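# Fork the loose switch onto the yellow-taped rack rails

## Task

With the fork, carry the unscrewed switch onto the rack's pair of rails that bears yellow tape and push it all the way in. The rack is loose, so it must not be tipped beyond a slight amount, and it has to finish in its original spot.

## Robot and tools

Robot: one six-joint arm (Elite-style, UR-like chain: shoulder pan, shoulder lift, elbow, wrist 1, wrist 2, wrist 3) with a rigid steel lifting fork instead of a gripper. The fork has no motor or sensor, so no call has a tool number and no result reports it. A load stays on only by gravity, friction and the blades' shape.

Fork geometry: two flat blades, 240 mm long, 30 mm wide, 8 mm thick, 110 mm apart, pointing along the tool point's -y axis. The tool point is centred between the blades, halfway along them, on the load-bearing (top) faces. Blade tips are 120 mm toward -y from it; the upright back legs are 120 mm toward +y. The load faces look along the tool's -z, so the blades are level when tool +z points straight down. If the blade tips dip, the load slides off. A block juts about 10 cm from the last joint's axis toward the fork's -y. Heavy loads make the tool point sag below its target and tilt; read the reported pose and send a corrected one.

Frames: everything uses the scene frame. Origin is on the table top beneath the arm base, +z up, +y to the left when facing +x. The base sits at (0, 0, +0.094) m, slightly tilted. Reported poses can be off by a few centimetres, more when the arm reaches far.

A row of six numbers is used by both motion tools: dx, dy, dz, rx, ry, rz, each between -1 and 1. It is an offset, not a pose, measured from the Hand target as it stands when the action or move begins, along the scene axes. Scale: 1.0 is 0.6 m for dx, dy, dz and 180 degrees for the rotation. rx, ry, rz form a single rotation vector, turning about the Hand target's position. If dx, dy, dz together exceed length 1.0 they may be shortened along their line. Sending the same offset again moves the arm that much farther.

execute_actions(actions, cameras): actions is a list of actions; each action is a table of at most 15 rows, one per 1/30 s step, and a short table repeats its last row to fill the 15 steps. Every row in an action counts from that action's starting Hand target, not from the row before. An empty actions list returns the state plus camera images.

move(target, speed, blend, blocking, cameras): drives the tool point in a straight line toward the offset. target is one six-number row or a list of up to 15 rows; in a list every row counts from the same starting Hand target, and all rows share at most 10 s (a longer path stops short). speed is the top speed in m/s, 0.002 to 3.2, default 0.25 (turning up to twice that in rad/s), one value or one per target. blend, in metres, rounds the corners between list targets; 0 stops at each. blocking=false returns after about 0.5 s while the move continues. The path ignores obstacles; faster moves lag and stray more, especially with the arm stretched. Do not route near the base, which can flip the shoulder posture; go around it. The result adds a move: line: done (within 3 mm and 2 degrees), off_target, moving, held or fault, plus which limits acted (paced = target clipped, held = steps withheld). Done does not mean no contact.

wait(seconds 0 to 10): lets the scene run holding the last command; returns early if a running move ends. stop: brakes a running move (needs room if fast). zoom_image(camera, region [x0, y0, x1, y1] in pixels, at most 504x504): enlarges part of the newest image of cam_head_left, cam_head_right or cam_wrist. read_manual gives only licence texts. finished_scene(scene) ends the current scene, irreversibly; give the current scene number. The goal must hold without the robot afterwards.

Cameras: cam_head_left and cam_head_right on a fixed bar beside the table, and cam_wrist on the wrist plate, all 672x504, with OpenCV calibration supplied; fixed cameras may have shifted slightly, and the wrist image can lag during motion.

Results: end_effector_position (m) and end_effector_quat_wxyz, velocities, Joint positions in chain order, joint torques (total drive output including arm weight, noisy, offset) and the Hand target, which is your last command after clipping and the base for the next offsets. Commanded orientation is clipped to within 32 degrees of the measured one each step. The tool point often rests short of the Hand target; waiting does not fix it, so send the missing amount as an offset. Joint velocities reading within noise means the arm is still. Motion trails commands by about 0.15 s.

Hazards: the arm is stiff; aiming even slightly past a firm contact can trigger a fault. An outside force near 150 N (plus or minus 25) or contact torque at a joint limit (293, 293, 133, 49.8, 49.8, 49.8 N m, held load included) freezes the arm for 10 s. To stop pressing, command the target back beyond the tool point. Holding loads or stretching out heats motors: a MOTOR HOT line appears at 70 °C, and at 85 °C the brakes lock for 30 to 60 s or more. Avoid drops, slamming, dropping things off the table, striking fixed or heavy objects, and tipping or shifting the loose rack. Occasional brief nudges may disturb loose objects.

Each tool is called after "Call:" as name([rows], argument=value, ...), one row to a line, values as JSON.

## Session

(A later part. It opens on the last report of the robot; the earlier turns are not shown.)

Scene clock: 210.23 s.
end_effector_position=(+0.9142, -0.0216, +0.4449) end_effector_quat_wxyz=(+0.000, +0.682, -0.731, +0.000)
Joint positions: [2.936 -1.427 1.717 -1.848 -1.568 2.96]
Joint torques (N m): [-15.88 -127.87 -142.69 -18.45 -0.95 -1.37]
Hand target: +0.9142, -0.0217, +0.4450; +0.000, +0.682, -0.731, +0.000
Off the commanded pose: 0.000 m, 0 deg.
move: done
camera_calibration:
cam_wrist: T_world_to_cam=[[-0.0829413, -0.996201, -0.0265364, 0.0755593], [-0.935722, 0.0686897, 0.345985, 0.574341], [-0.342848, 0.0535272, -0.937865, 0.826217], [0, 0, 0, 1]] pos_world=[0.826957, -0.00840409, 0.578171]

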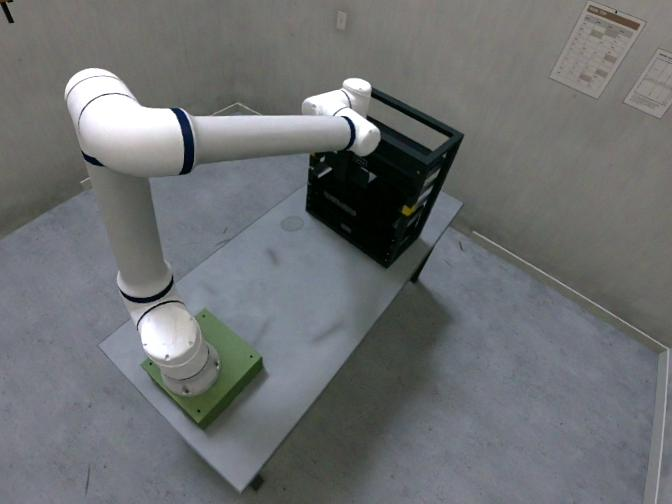

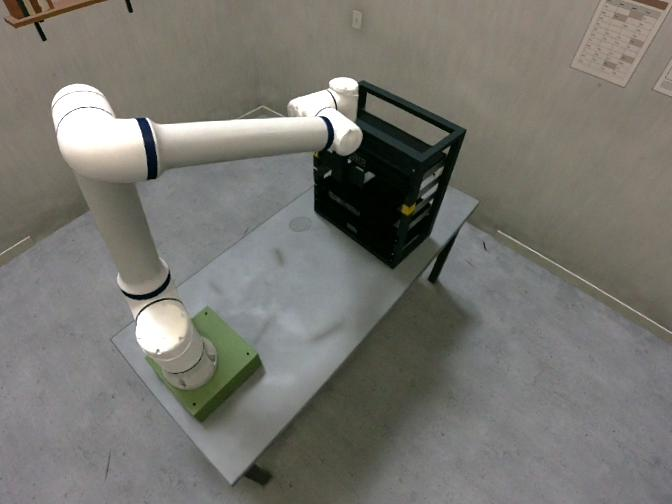

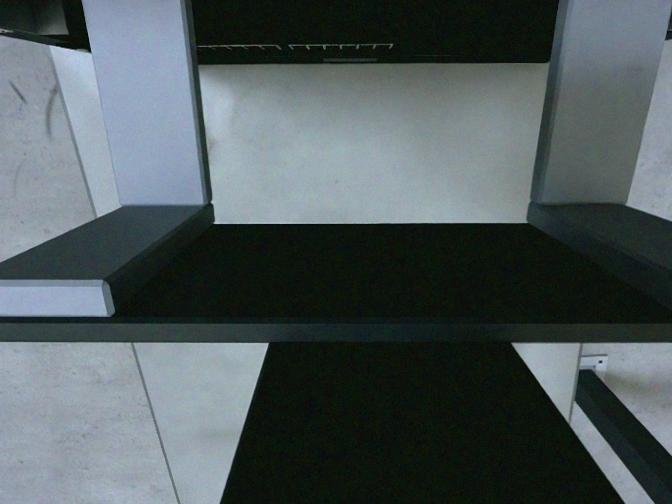

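Call:
move(target=[0,0,0.0083,0,0,0], speed=0.02)

Call:
move(target=[-0.0665,0.00465,0,0,0,0], speed=0.05, cameras=["cam_head_right"])

Call:
zoom_image(camera="cam_head_right", region=[300, 80, 430, 220])

Scene clock: 215.23 s.
end_effector_position=(+0.9142, -0.0216, +0.4498) end_effector_quat_wxyz=(+0.000, +0.682, -0.731, +0.000)
Joint positions: [2.936 -1.429 1.711 -1.839 -1.568 2.96]
Joint torques (N m): [-17.12 -128.11 -143.64 -18.44 -0.39 -1.57]
Hand target: +0.9142, -0.0217, +0.4500; +0.000, +0.682, -0.731, +0.000
Off the commanded pose: 0.000 m, 0 deg.
move: done

Scene clock: 216.47 s.
end_effector_position=(+0.8745, -0.0189, +0.4500) end_effector_quat_wxyz=(+0.000, +0.682, -0.731, +0.000)
Joint positions: [2.926 -1.494 1.783 -1.846 -1.568 2.95]
Joint torques (N m): [-23.07 -119.14 -118.37 -23.71 0.32 -2.33]
Hand target: +0.8743, -0.0189, +0.4500; +0.000, +0.682, -0.731, +0.000
Off the commanded pose: 0.000 m, 0 deg.
move: done
Images, in order (width x height): cam_head_right 672x504.

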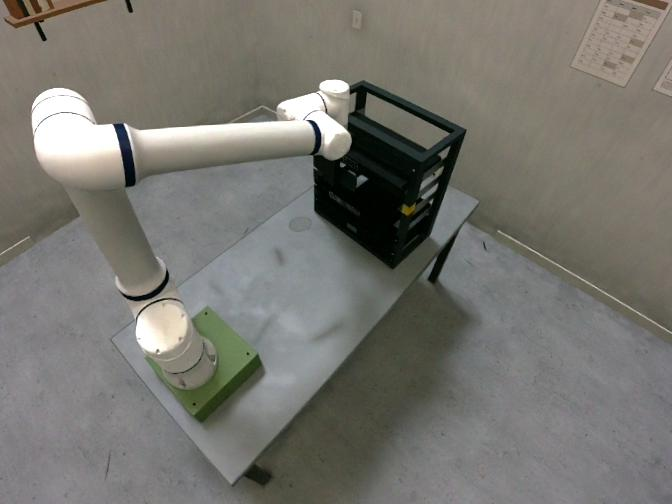

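Scaled by 3.600.

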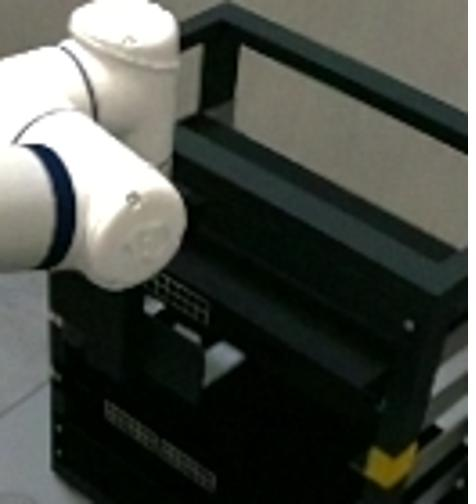

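Call:
move(target=[-0.133,0.0093,0,0,0,0], speed=0.07, cameras=["all"])

Call:
zoom_image(camera="cam_head_right", region=[300, 80, 430, 220])

Scene clock: 220.63 s.
end_effector_position=(+0.7947, -0.0133, +0.4500) end_effector_quat_wxyz=(+0.000, +0.682, -0.731, +0.000) end_effector_velocity=(-0.003, +0.000, +0.001) end_effector_angular_velocity=(+0.000, +0.000, +0.000)
Joint positions: [2.902 -1.629 1.917 -1.845 -1.568 2.926]
Joint velocities: [-0.001 -0.005 0.003 0.002 0 0]
Joint torques (N m): [-21.57 -99.66 -118.34 -18.43 1.17 -2.22]
Hand target: +0.7945, -0.0133, +0.4500; +0.000, +0.682, -0.731, +0.000
Off the commanded pose: 0.000 m, 0 deg.
move: done
camera_calibration:
cam_wrist: T_world_to_cam=[[-0.082908, -0.996206, -0.0264426, 0.0740732], [-0.935724, 0.0686911, 0.345979, 0.460186], [-0.34285, 0.0534274, -0.93787, 0.789584], [0, 0, 0, 1]] pos_world=[0.707458, -0.0000039411, 0.583271]

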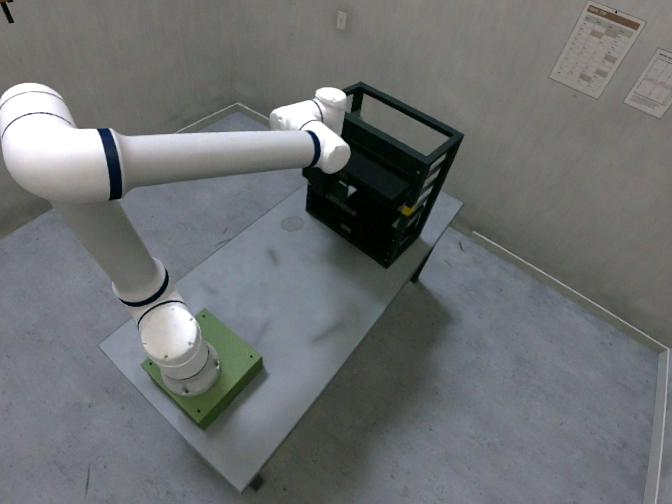

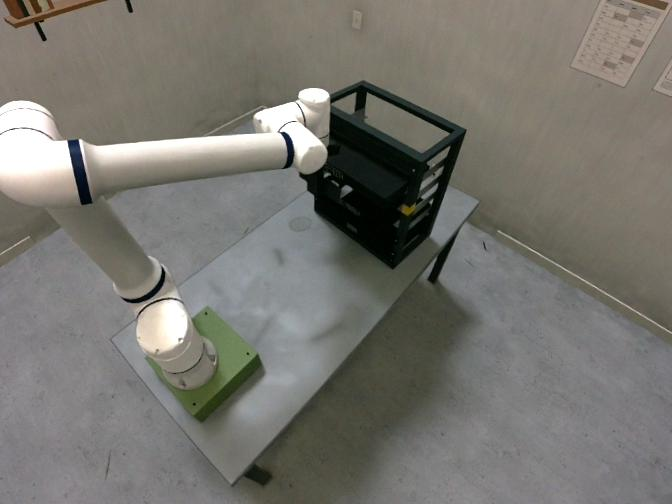

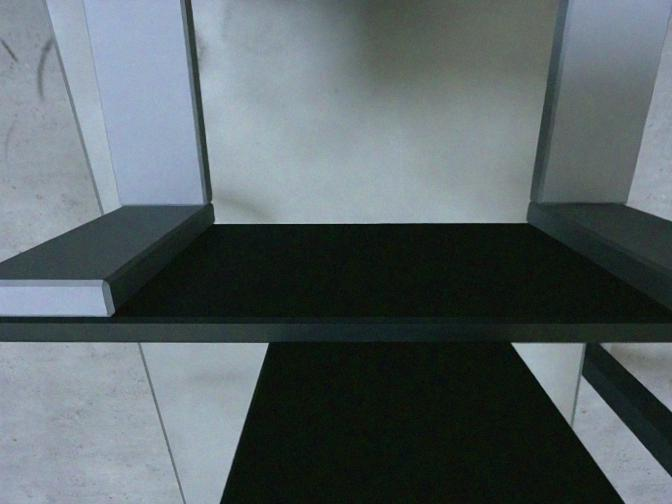

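Scaled by 3.600.

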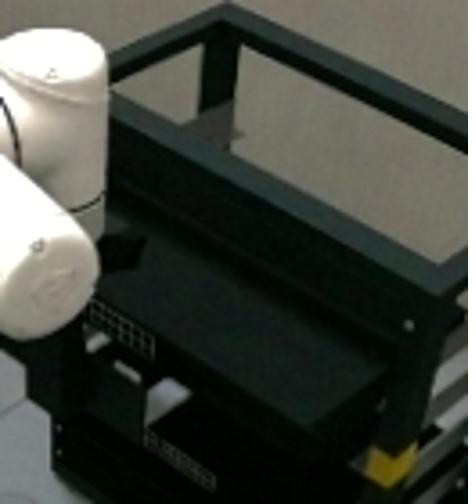

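Call:
move(target=[-0.3242,0.02267,0,0,0,0], speed=0.1, cameras=["all"])

Call:
zoom_image(camera="cam_head_right", region=[260, 80, 430, 240])

Call:
zoom_image(camera="cam_head_left", region=[260, 80, 430, 240])

Scene clock: 226.33 s.
end_effector_position=(+0.6002, +0.0003, +0.4500) end_effector_quat_wxyz=(+0.000, +0.682, -0.731, +0.000)
Joint positions: [2.806 -1.999 2.184 -1.742 -1.569 2.829]
Joint torques (N m): [-24.95 -56.71 -120.89 -18.21 3.73 -1.94]
Hand target: +0.6000, +0.0003, +0.4500; +0.000, +0.682, -0.731, +0.000
Off the commanded pose: 0.000 m, 0 deg.
move: done
camera_calibration:
cam_wrist: T_world_to_cam=[[-0.0828995, -0.996207, -0.0264457, 0.0714934], [-0.935725, 0.068682, 0.345979, 0.277254], [-0.34285, 0.0534273, -0.93787, 0.722173], [0, 0, 0, 1]] pos_world=[0.512958, 0.0135961, 0.583271]

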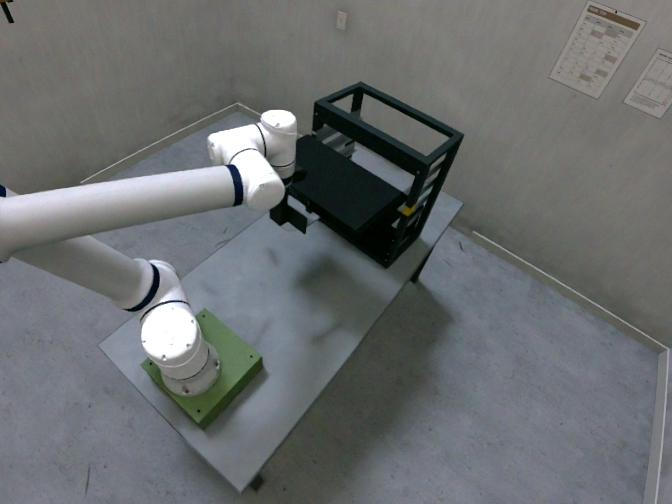

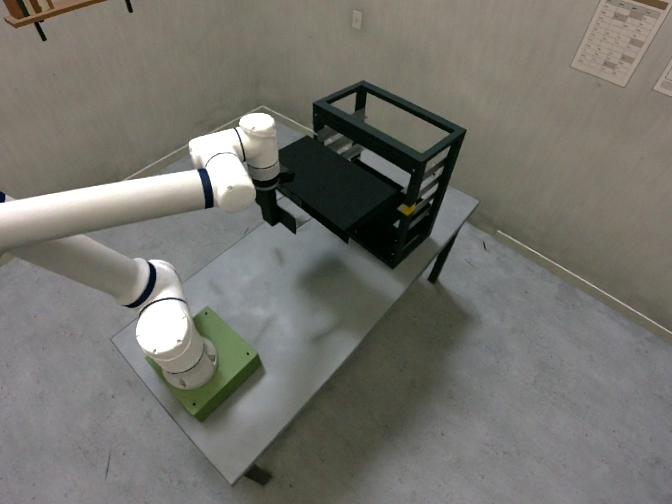

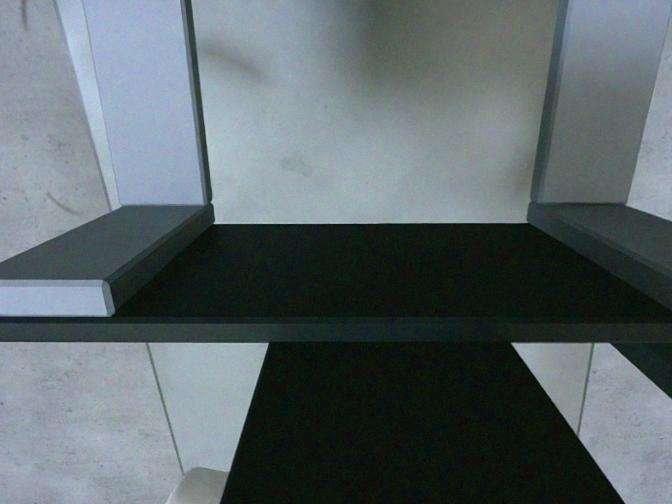

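Scaled by 2.965.

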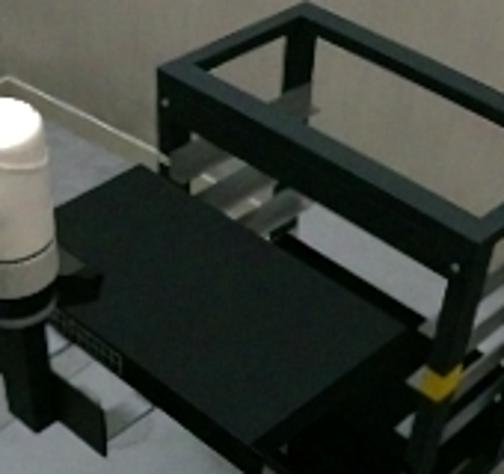

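Scaled by 2.965.

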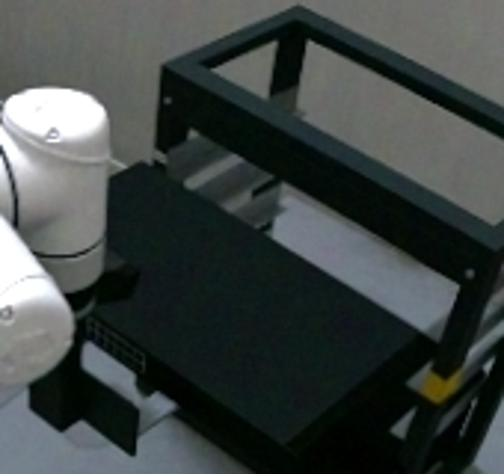

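Call:
move(target=[0,0,-0.1482,0,0,0], speed=0.1, cameras=["cam_head_right","cam_head_left"])

Call:
zoom_image(camera="cam_head_right", region=[260, 80, 430, 240])

Call:
zoom_image(camera="cam_head_left", region=[260, 80, 430, 240])

Scene clock: 233.70 s.
end_effector_position=(+0.6000, +0.0003, +0.3613) end_effector_quat_wxyz=(+0.000, +0.682, -0.731, +0.000)
Joint positions: [2.806 -1.951 2.319 -1.925 -1.569 2.829]
Joint torques (N m): [10.12 -29.5 -115.23 -23.17 2.62 3.31]
Hand target: +0.6000, +0.0003, +0.3611; +0.000, +0.682, -0.731, +0.000
Off the commanded pose: 0.000 m, 0 deg.
move: done
Images, in order (width x height): cam_head_left 672x504, cam_head_right 672x504.

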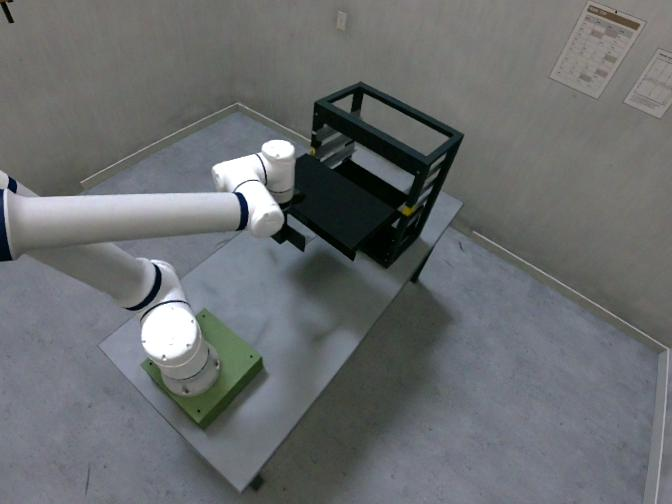

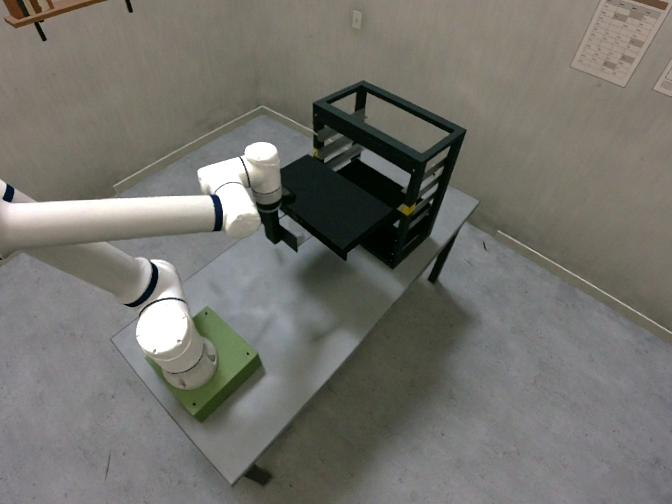

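Scaled by 2.965.

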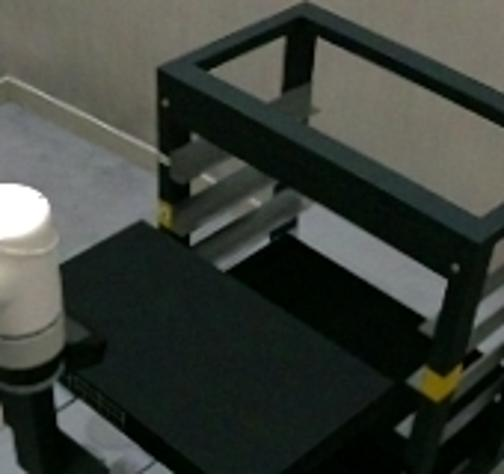

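Scaled by 2.965.

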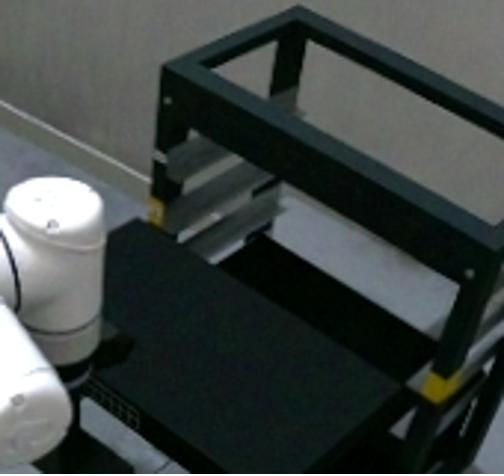

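Call:
move(target=[0.2333,-0.0163,0,0,0,0], speed=0.08, cameras=["cam_head_right","cam_head_left"])

Call:
zoom_image(camera="cam_head_right", region=[290, 80, 430, 220])

Call:
zoom_image(camera="cam_head_left", region=[290, 80, 430, 220])

Scene clock: 238.53 s.
end_effector_position=(+0.7398, -0.0094, +0.3611) end_effector_quat_wxyz=(+0.000, +0.682, -0.731, +0.000)
Joint positions: [2.882 -1.67 2.12 -2.007 -1.568 2.906]
Joint torques (N m): [10.87 -62.71 -137.24 -23.38 1.75 3.23]
Hand target: +0.7400, -0.0095, +0.3611; +0.000, +0.682, -0.731, +0.000
Off the commanded pose: 0.000 m, 0 deg.
move: done
Images, in order (width x height): cam_head_left 672x504, cam_head_right 672x504.

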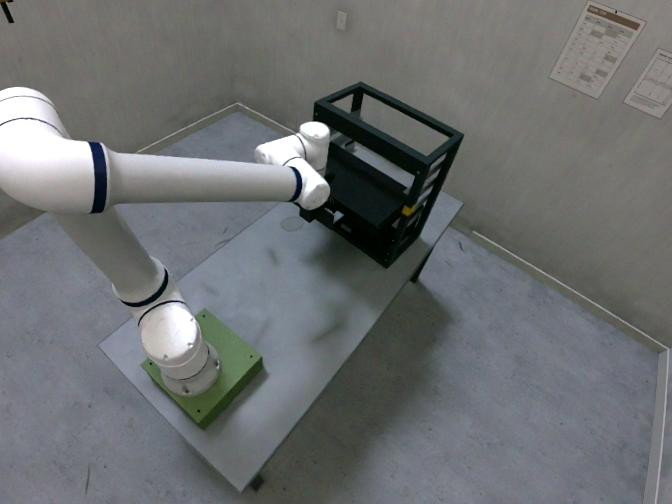

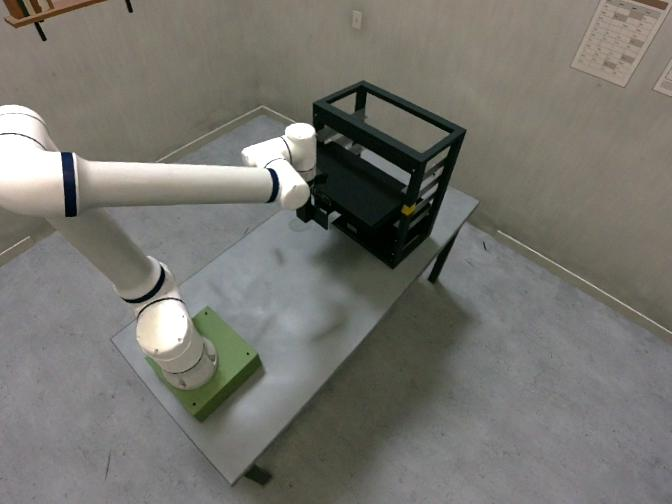

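Scaled by 3.600.

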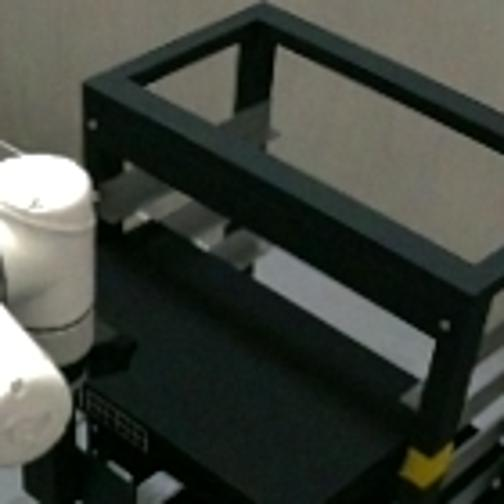

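Scaled by 3.600.

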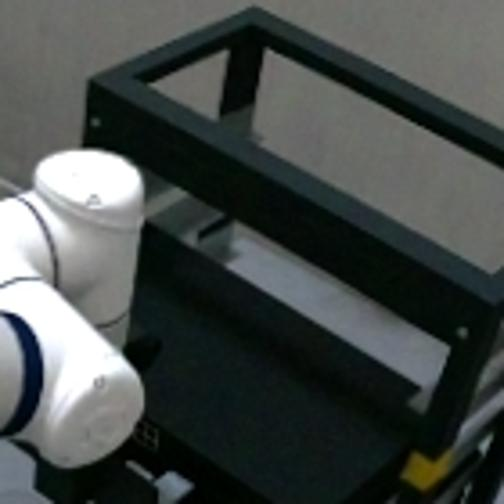

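Entered well. Continue slowly to within a few mm.

Call:
move(target=[0.2837,-0.0198,0,0,0,0], speed=0.06, cameras=["cam_head_right","cam_head_left"])

Call:
zoom_image(camera="cam_head_right", region=[290, 80, 430, 220])

Call:
zoom_image(camera="cam_head_left", region=[370, 150, 440, 240])

Call:
zoom_image(camera="cam_head_right", region=[370, 150, 440, 240])

Scene clock: 245.40 s.
end_effector_position=(+0.9100, -0.0213, +0.3611) end_effector_quat_wxyz=(+0.000, +0.682, -0.731, +0.000)
Joint positions: [2.936 -1.386 1.826 -1.997 -1.567 2.959]
Joint torques (N m): [8.35 -99.08 -137.65 -18.41 2.15 3.49]
Hand target: +0.9102, -0.0213, +0.3611; +0.000, +0.682, -0.731, +0.000
Off the commanded pose: 0.000 m, 0 deg.
move: done
Images, in order (width x height): cam_head_left 672x504, cam_head_right 672x504.

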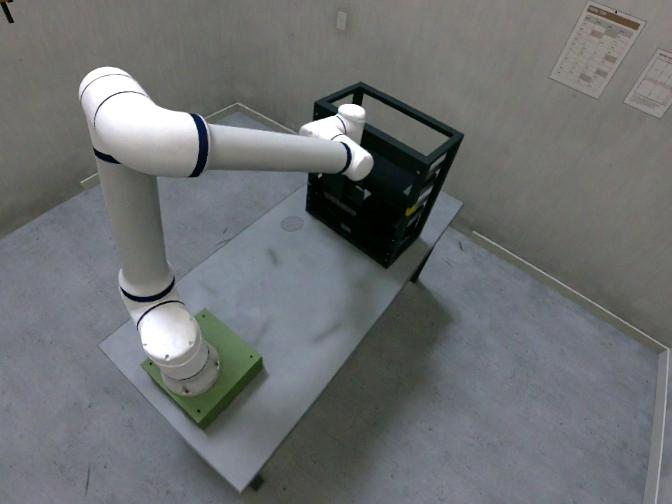

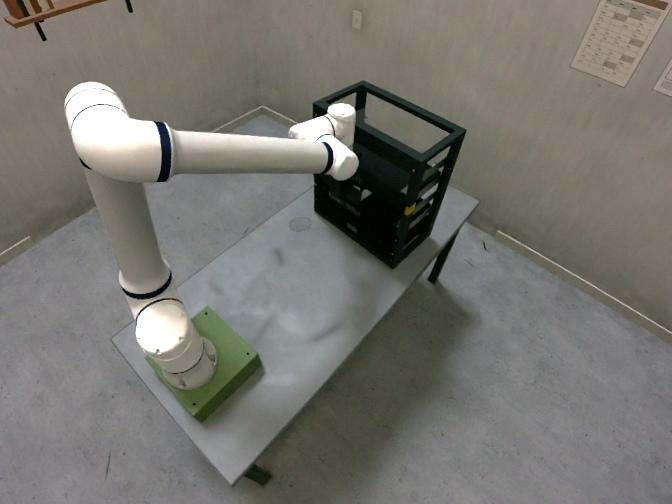

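Scaled by 3.600.

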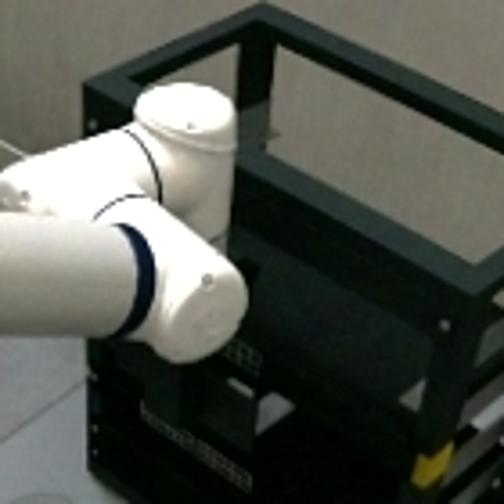

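Scaled by 5.600.

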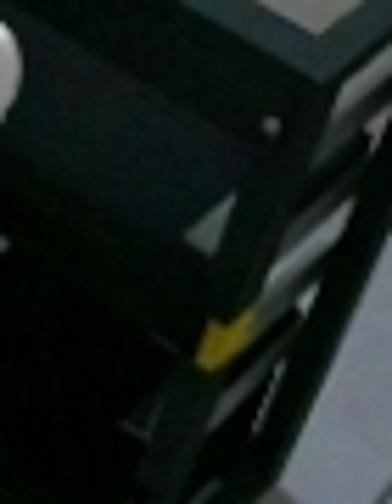

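Scaled by 5.600.

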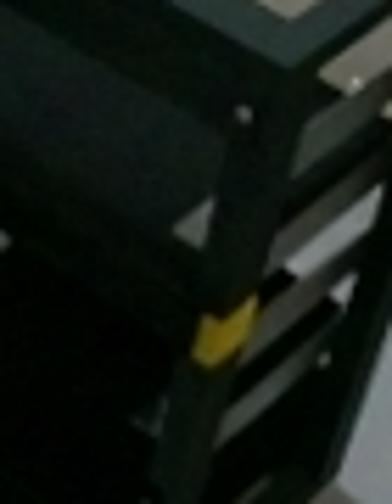

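Call:
move(target=[0.0063,-0.0005,0,0,0,0], speed=0.02)

Call:
move(target=[0,0,-0.0117,0,0,0], speed=0.015)

Call:
move(target=[0,0,-0.005,0,0,0], speed=0.01)

Call:
move(target=[0,0,-0.005,0,0,0], speed=0.01)

Call:
move(target=[0,0,-0.005,0,0,0], speed=0.01)

Call:
move(target=[0,0,-0.005,0,0,0], speed=0.01, cameras=["cam_head_right","cam_head_left"])

Call:
zoom_image(camera="cam_head_right", region=[370, 150, 440, 240])

Scene clock: 251.20 s.
end_effector_position=(+0.9138, -0.0216, +0.3611) end_effector_quat_wxyz=(+0.000, +0.682, -0.731, +0.000)
Joint positions: [2.937 -1.38 1.818 -1.996 -1.568 2.96]
Joint torques (N m): [8.94 -100.94 -138.62 -18.27 1.25 3.28]
Hand target: +0.9140, -0.0216, +0.3611; +0.000, +0.682, -0.731, +0.000
Off the commanded pose: 0.000 m, 0 deg.
move: done

Scene clock: 251.97 s.
end_effector_position=(+0.9140, -0.0216, +0.3542) end_effector_quat_wxyz=(+0.000, +0.682, -0.731, +0.000)
Joint positions: [2.937 -1.375 1.825 -2.008 -1.568 2.96]
Joint torques (N m): [8.4 -102.38 -111.83 -23.68 2.35 3.43]
Hand target: +0.9140, -0.0216, +0.3541; +0.000, +0.682, -0.731, +0.000
Off the commanded pose: 0.000 m, 0 deg.
move: done

Scene clock: 252.67 s.
end_effector_position=(+0.9141, -0.0216, +0.3514) end_effector_quat_wxyz=(+0.000, +0.682, -0.731, +0.000)
Joint positions: [2.937 -1.373 1.829 -2.013 -1.567 2.96]
Joint torques (N m): [8.15 -82.03 -91.27 -16.26 -0.99 2.54]
Hand target: +0.9140, -0.0216, +0.3511; +0.000, +0.682, -0.731, +0.000
Off the commanded pose: 0.000 m, 0 deg.
move: done

Scene clock: 253.37 s.
end_effector_position=(+0.9140, -0.0216, +0.3482) end_effector_quat_wxyz=(+0.000, +0.682, -0.731, +0.000)
Joint positions: [2.937 -1.37 1.832 -2.019 -1.568 2.96]
Joint torques (N m): [7.86 -68.08 -70.04 -10.31 -2.01 1.33]
Hand target: +0.9140, -0.0216, +0.3481; +0.000, +0.682, -0.731, +0.000
Off the commanded pose: 0.000 m, 0 deg.
move: done

Scene clock: 254.07 s.
end_effector_position=(+0.9140, -0.0216, +0.3452) end_effector_quat_wxyz=(+0.000, +0.682, -0.731, +0.000)
Joint positions: [2.937 -1.368 1.835 -2.024 -1.568 2.96]
Joint torques (N m): [9.72 -66.57 -69.7 -10.44 -2.08 1.51]
Hand target: +0.9140, -0.0216, +0.3451; +0.000, +0.682, -0.731, +0.000
Off the commanded pose: 0.000 m, 0 deg.
move: done

Scene clock: 254.77 s.
end_effector_position=(+0.9140, -0.0216, +0.3422) end_effector_quat_wxyz=(+0.000, +0.682, -0.731, +0.000)
Joint positions: [2.937 -1.366 1.838 -2.029 -1.568 2.96]
Joint torques (N m): [10.26 -63.96 -69.46 -10.62 -1.93 2.51]
Hand target: +0.9140, -0.0216, +0.3421; +0.000, +0.682, -0.731, +0.000
Off the commanded pose: 0.000 m, 0 deg.
move: done
Images, in order (width x height): cam_head_left 672x504, cam_head_right 672x504.

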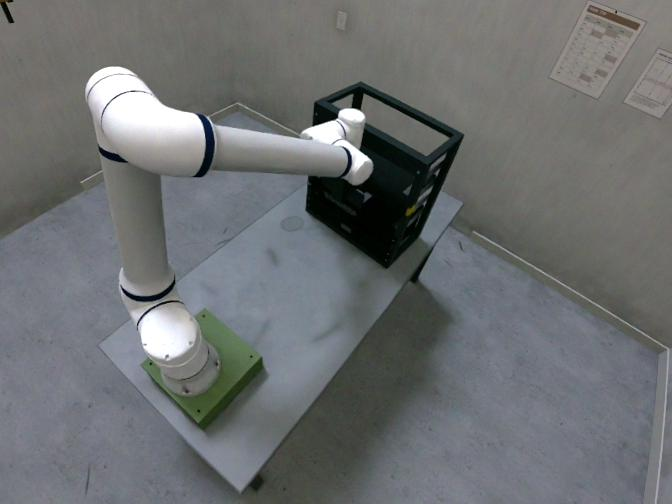

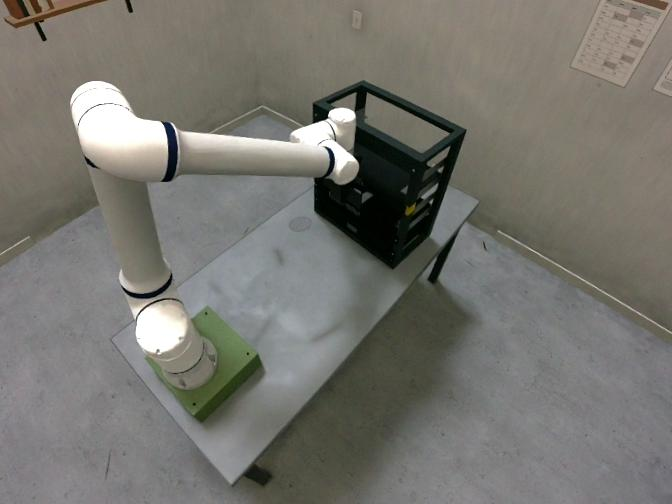

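Scaled by 5.600.

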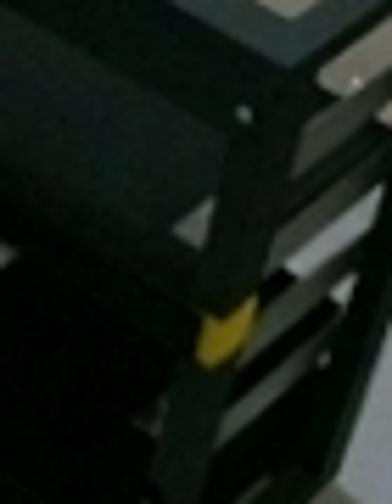

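Call:
move([
  [0,0,-0.0167,0,0,0],
  [-0.5,0.035,-0.0167,0,0,0],
], speed=[0.03,0.15], cameras=["all"])

Call:
zoom_image(camera="cam_head_right", region=[370, 150, 440, 240])

Call:
zoom_image(camera="cam_head_right", region=[290, 70, 430, 270])

Scene clock: 261.03 s.
end_effector_position=(+0.6141, -0.0007, +0.3320) end_effector_quat_wxyz=(+0.000, +0.682, -0.731, +0.000)
Joint positions: [2.816 -1.894 2.341 -2.004 -1.569 2.839]
Joint torques (N m): [-21.53 -39.06 -70.75 -5.1 1.75 -1.83]
Hand target: +0.6140, -0.0006, +0.3320; +0.000, +0.682, -0.731, +0.000
Off the commanded pose: 0.000 m, 0 deg.
move: done
camera_calibration:
cam_wrist: T_world_to_cam=[[-0.0829067, -0.996206, -0.0264431, 0.0685315], [-0.935725, 0.0686897, 0.345979, 0.331154], [-0.34285, 0.0534274, -0.93787, 0.616324], [0, 0, 0, 1]] pos_world=[0.526858, 0.0125961, 0.465271]

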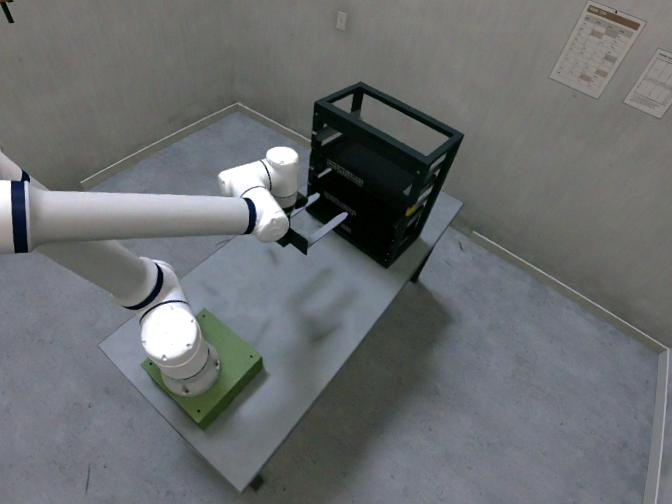

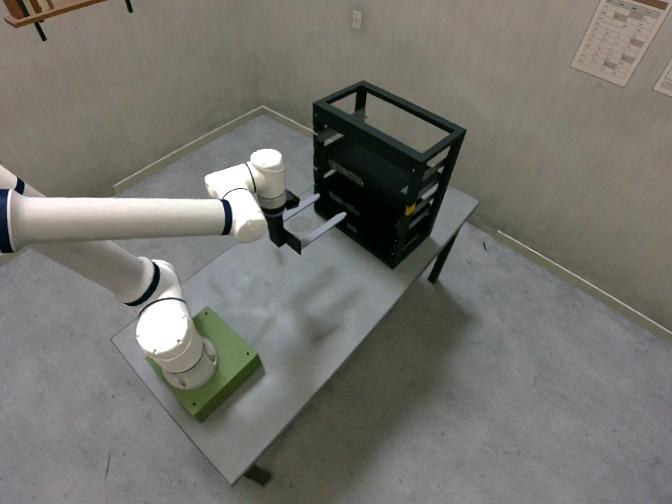

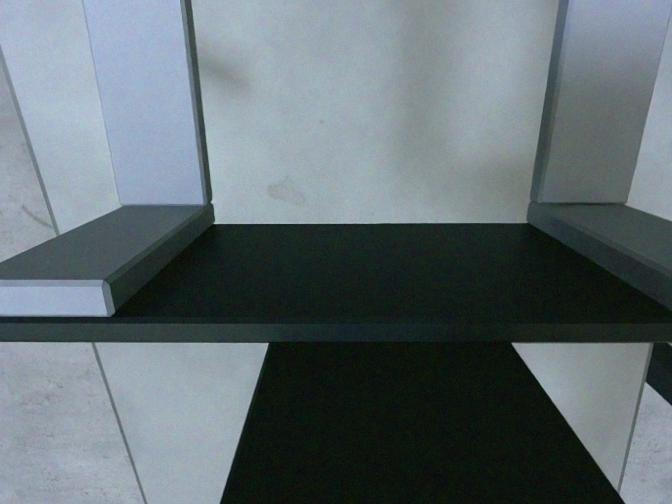

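Scaled by 5.600.

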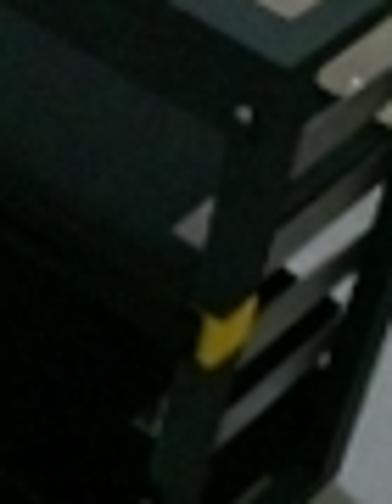

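Scaled by 2.520.

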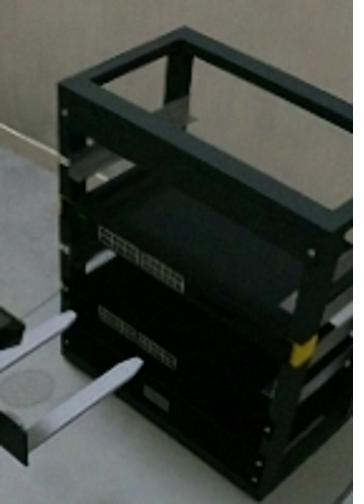

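Call:
move([
  [0,0,0.5417,0,0,0],
  [0.455,-0.287,0.5417,0,0,0],
], speed=0.3, blend=0.03, cameras=["all"])

Call:
zoom_image(camera="cam_wrist", region=[180, 0, 580, 220])

Scene clock: 272.40 s.
end_effector_position=(+0.8868, -0.1728, +0.6571) end_effector_quat_wxyz=(+0.000, +0.682, -0.731, +0.000)
Joint positions: [2.734 -1.474 1.396 -1.479 -1.57 2.758]
Joint torques (N m): [-21.81 -61.01 -101.6 -5.24 -1.97 -2.25]
Hand target: +0.8870, -0.1728, +0.6571; +0.000, +0.682, -0.731, +0.000
Off the commanded pose: 0.000 m, 0 deg.
move: done
camera_calibration:
cam_wrist: T_world_to_cam=[[-0.0829341, -0.996201, -0.0265473, -0.0716054], [-0.935755, 0.0686843, 0.345897, 0.485758], [-0.34276, 0.0535284, -0.937897, 1.02388], [0, 0, 0, 1]] pos_world=[0.799557, -0.159504, 0.790371]

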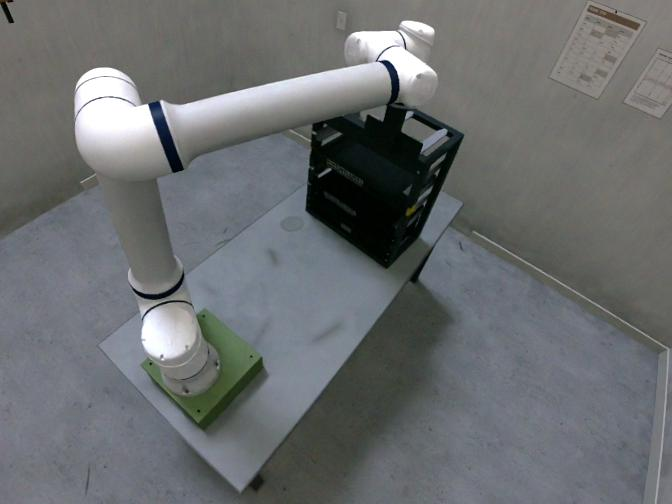

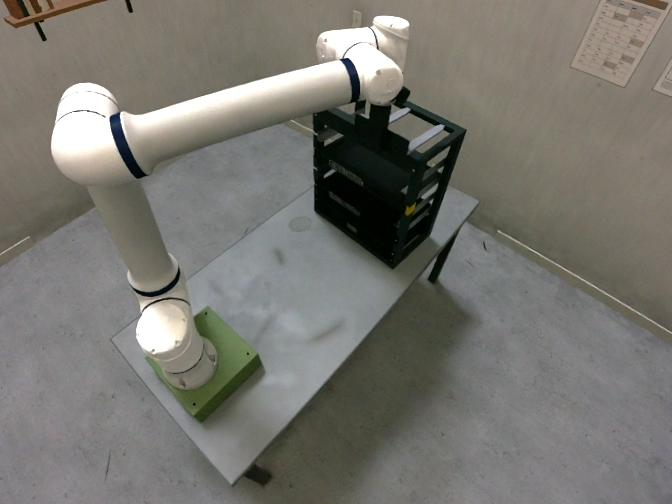

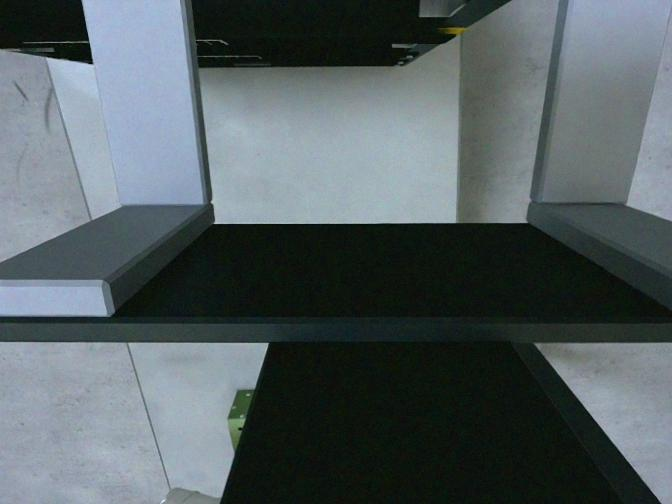

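Scaled by 1.260.

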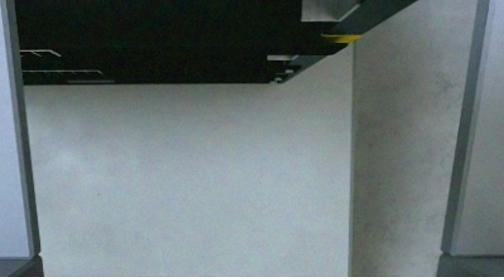

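Call:
zoom_image(camera="cam_wrist", region=[340, 0, 520, 80])

Call:
zoom_image(camera="cam_wrist", region=[400, 10, 480, 70])

Call:
zoom_image(camera="cam_wrist", region=[190, 0, 360, 80])

Scaled by 2.800.

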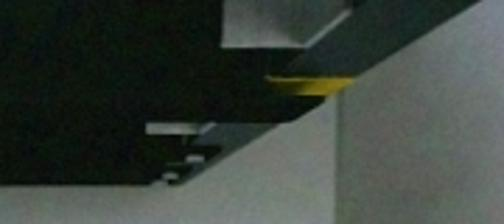

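Scaled by 6.300.

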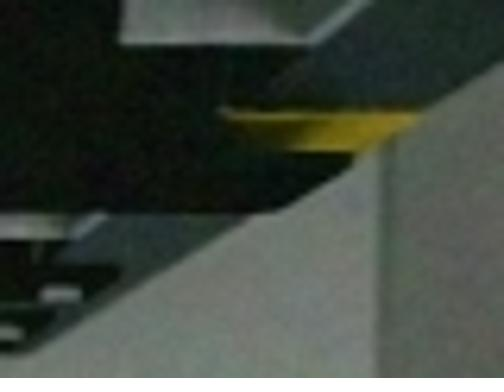

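Scaled by 2.965.

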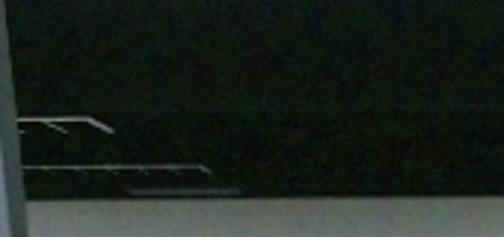

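Call:
move([
  [-0.4783,0.2883,0,0,0,0],
  [-0.4783,0.2883,-0.4702,0,0,0],
  [-0.2783,0.2752,-0.4702,0,0,0],
], speed=[0.3,0.3,0.1], blend=[0.03,0.03,0], cameras=["cam_head_right","cam_wrist"])

Call:
zoom_image(camera="cam_head_right", region=[300, 110, 420, 220])

Scene clock: 291.13 s.
end_effector_position=(+0.7198, -0.0077, +0.3749) end_effector_quat_wxyz=(+0.000, +0.682, -0.731, +0.000)
Joint positions: [2.874 -1.717 2.133 -1.973 -1.568 2.898]
Joint torques (N m): [9.1 -30.08 -96.71 -10.35 -0.53 3.37]
Hand target: +0.7200, -0.0077, +0.3749; +0.000, +0.682, -0.731, +0.000
Off the commanded pose: 0.000 m, 0 deg.
move: done
camera_calibration:
cam_wrist: T_world_to_cam=[[-0.0829341, -0.996201, -0.0265473, 0.0715258], [-0.935755, 0.0686843, 0.345897, 0.41576], [-0.34276, 0.0535284, -0.937897, 0.693128], [0, 0, 0, 1]] pos_world=[0.632557, 0.00559591, 0.508171]
Images, in order (width x height): cam_head_right 672x504, cam_wrist 672x504.

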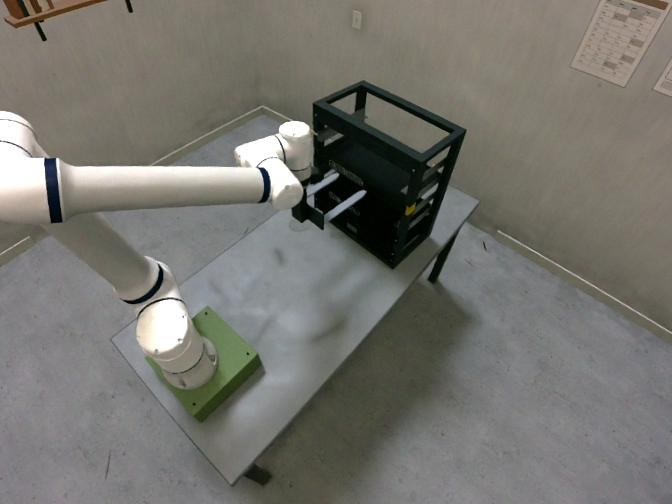

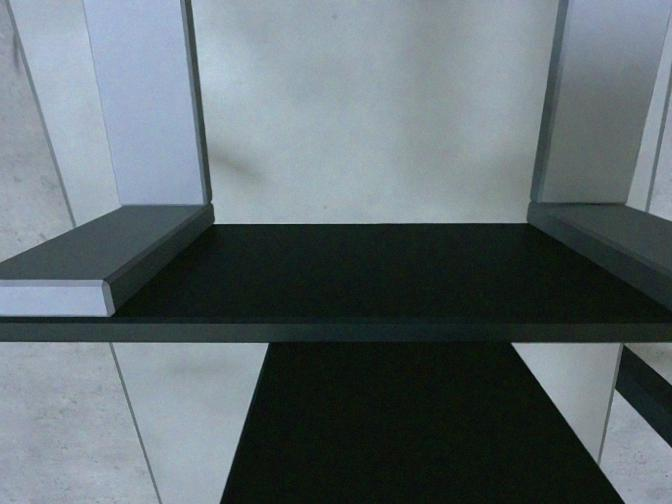

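Scaled by 4.200.

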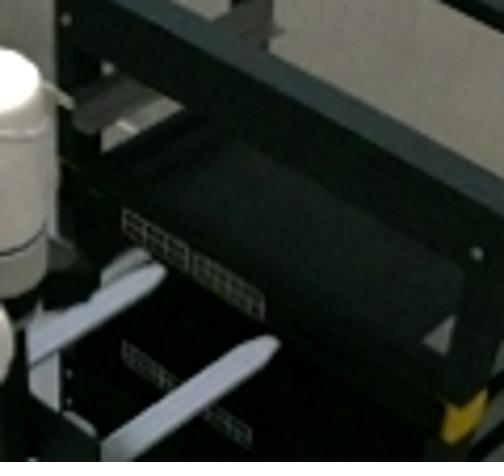

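Call:
move(target=[0.03,-0.0021,0,0,0,0], speed=0.02)

Call:
move(target=[0.005,-0.00035,0,0,0,0], speed=0.01)

Call:
move(target=[0.005,-0.00035,0,0,0,0], speed=0.01)

Call:
move(target=[0.005,-0.00035,0,0,0,0], speed=0.01)

Call:
move(target=[0.005,-0.00035,0,0,0,0], speed=0.01, cameras=["cam_head_right","cam_wrist"])

Call:
zoom_image(camera="cam_head_right", region=[300, 110, 420, 220])

Scene clock: 298.73 s.
end_effector_position=(+0.7378, -0.0090, +0.3749) end_effector_quat_wxyz=(+0.000, +0.682, -0.731, +0.000)
Joint positions: [2.882 -1.684 2.106 -1.978 -1.568 2.905]
Joint torques (N m): [10.11 -34.22 -95.91 -10.15 2.16 3.41]
Hand target: +0.7380, -0.0090, +0.3749; +0.000, +0.682, -0.731, +0.000
Off the commanded pose: 0.000 m, 0 deg.
move: done

Scene clock: 299.43 s.
end_effector_position=(+0.7408, -0.0092, +0.3749) end_effector_quat_wxyz=(+0.000, +0.682, -0.731, +0.000)
Joint positions: [2.883 -1.679 2.101 -1.979 -1.568 2.907]
Joint torques (N m): [9.35 -33.67 -96.35 -10.31 2.17 3.33]
Hand target: +0.7410, -0.0092, +0.3749; +0.000, +0.682, -0.731, +0.000
Off the commanded pose: 0.000 m, 0 deg.
move: done

Scene clock: 300.13 s.
end_effector_position=(+0.7438, -0.0094, +0.3749) end_effector_quat_wxyz=(+0.000, +0.682, -0.731, +0.000)
Joint positions: [2.884 -1.673 2.096 -1.98 -1.568 2.908]
Joint torques (N m): [9.58 -32.91 -96.34 -10.2 1.97 3.58]
Hand target: +0.7440, -0.0094, +0.3749; +0.000, +0.682, -0.731, +0.000
Off the commanded pose: 0.000 m, 0 deg.
move: done

Scene clock: 300.83 s.
end_effector_position=(+0.7468, -0.0096, +0.3749) end_effector_quat_wxyz=(+0.000, +0.682, -0.731, +0.000)
Joint positions: [2.885 -1.668 2.092 -1.98 -1.568 2.909]
Joint torques (N m): [12.54 -33.11 -105.88 -11.91 2.05 1.28]
Hand target: +0.7470, -0.0096, +0.3749; +0.000, +0.682, -0.731, +0.000
Off the commanded pose: 0.000 m, 0 deg.
move: done

Scene clock: 301.53 s.
end_effector_position=(+0.7498, -0.0098, +0.3749) end_effector_quat_wxyz=(+0.000, +0.682, -0.731, +0.000)
Joint positions: [2.887 -1.663 2.087 -1.981 -1.568 2.91]
Joint torques (N m): [9.52 -32.87 -108.15 -15.84 2.52 3.12]
Hand target: +0.7500, -0.0098, +0.3749; +0.000, +0.682, -0.731, +0.000
Off the commanded pose: 0.000 m, 0 deg.
move: done
camera_calibration:
cam_wrist: T_world_to_cam=[[-0.0828995, -0.996207, -0.0264457, 0.0718474], [-0.935725, 0.068682, 0.345979, 0.443915], [-0.34285, 0.0534273, -0.93787, 0.703569], [0, 0, 0, 1]] pos_world=[0.662558, 0.00349606, 0.508171]
Images, in order (width x height): cam_head_right 672x504, cam_wrist 672x504.

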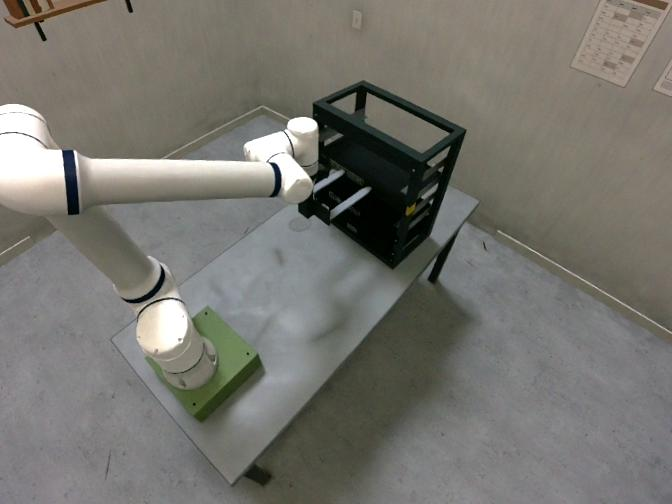

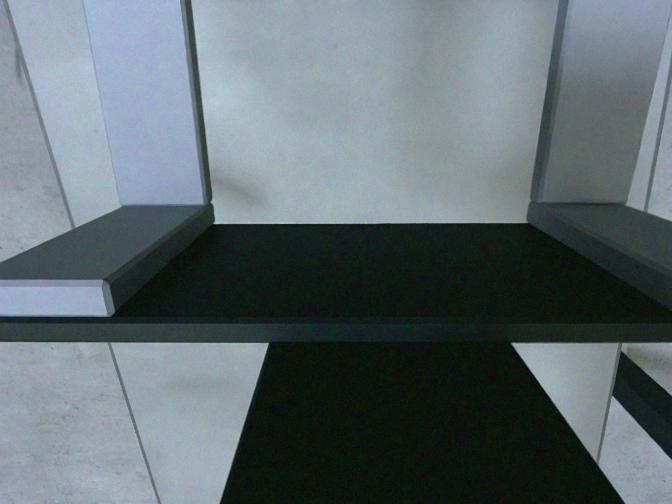

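Scaled by 4.200.

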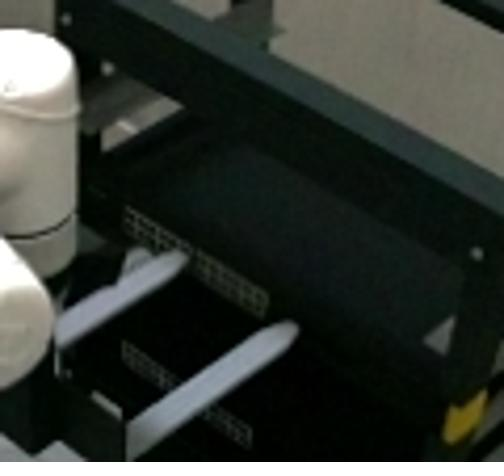

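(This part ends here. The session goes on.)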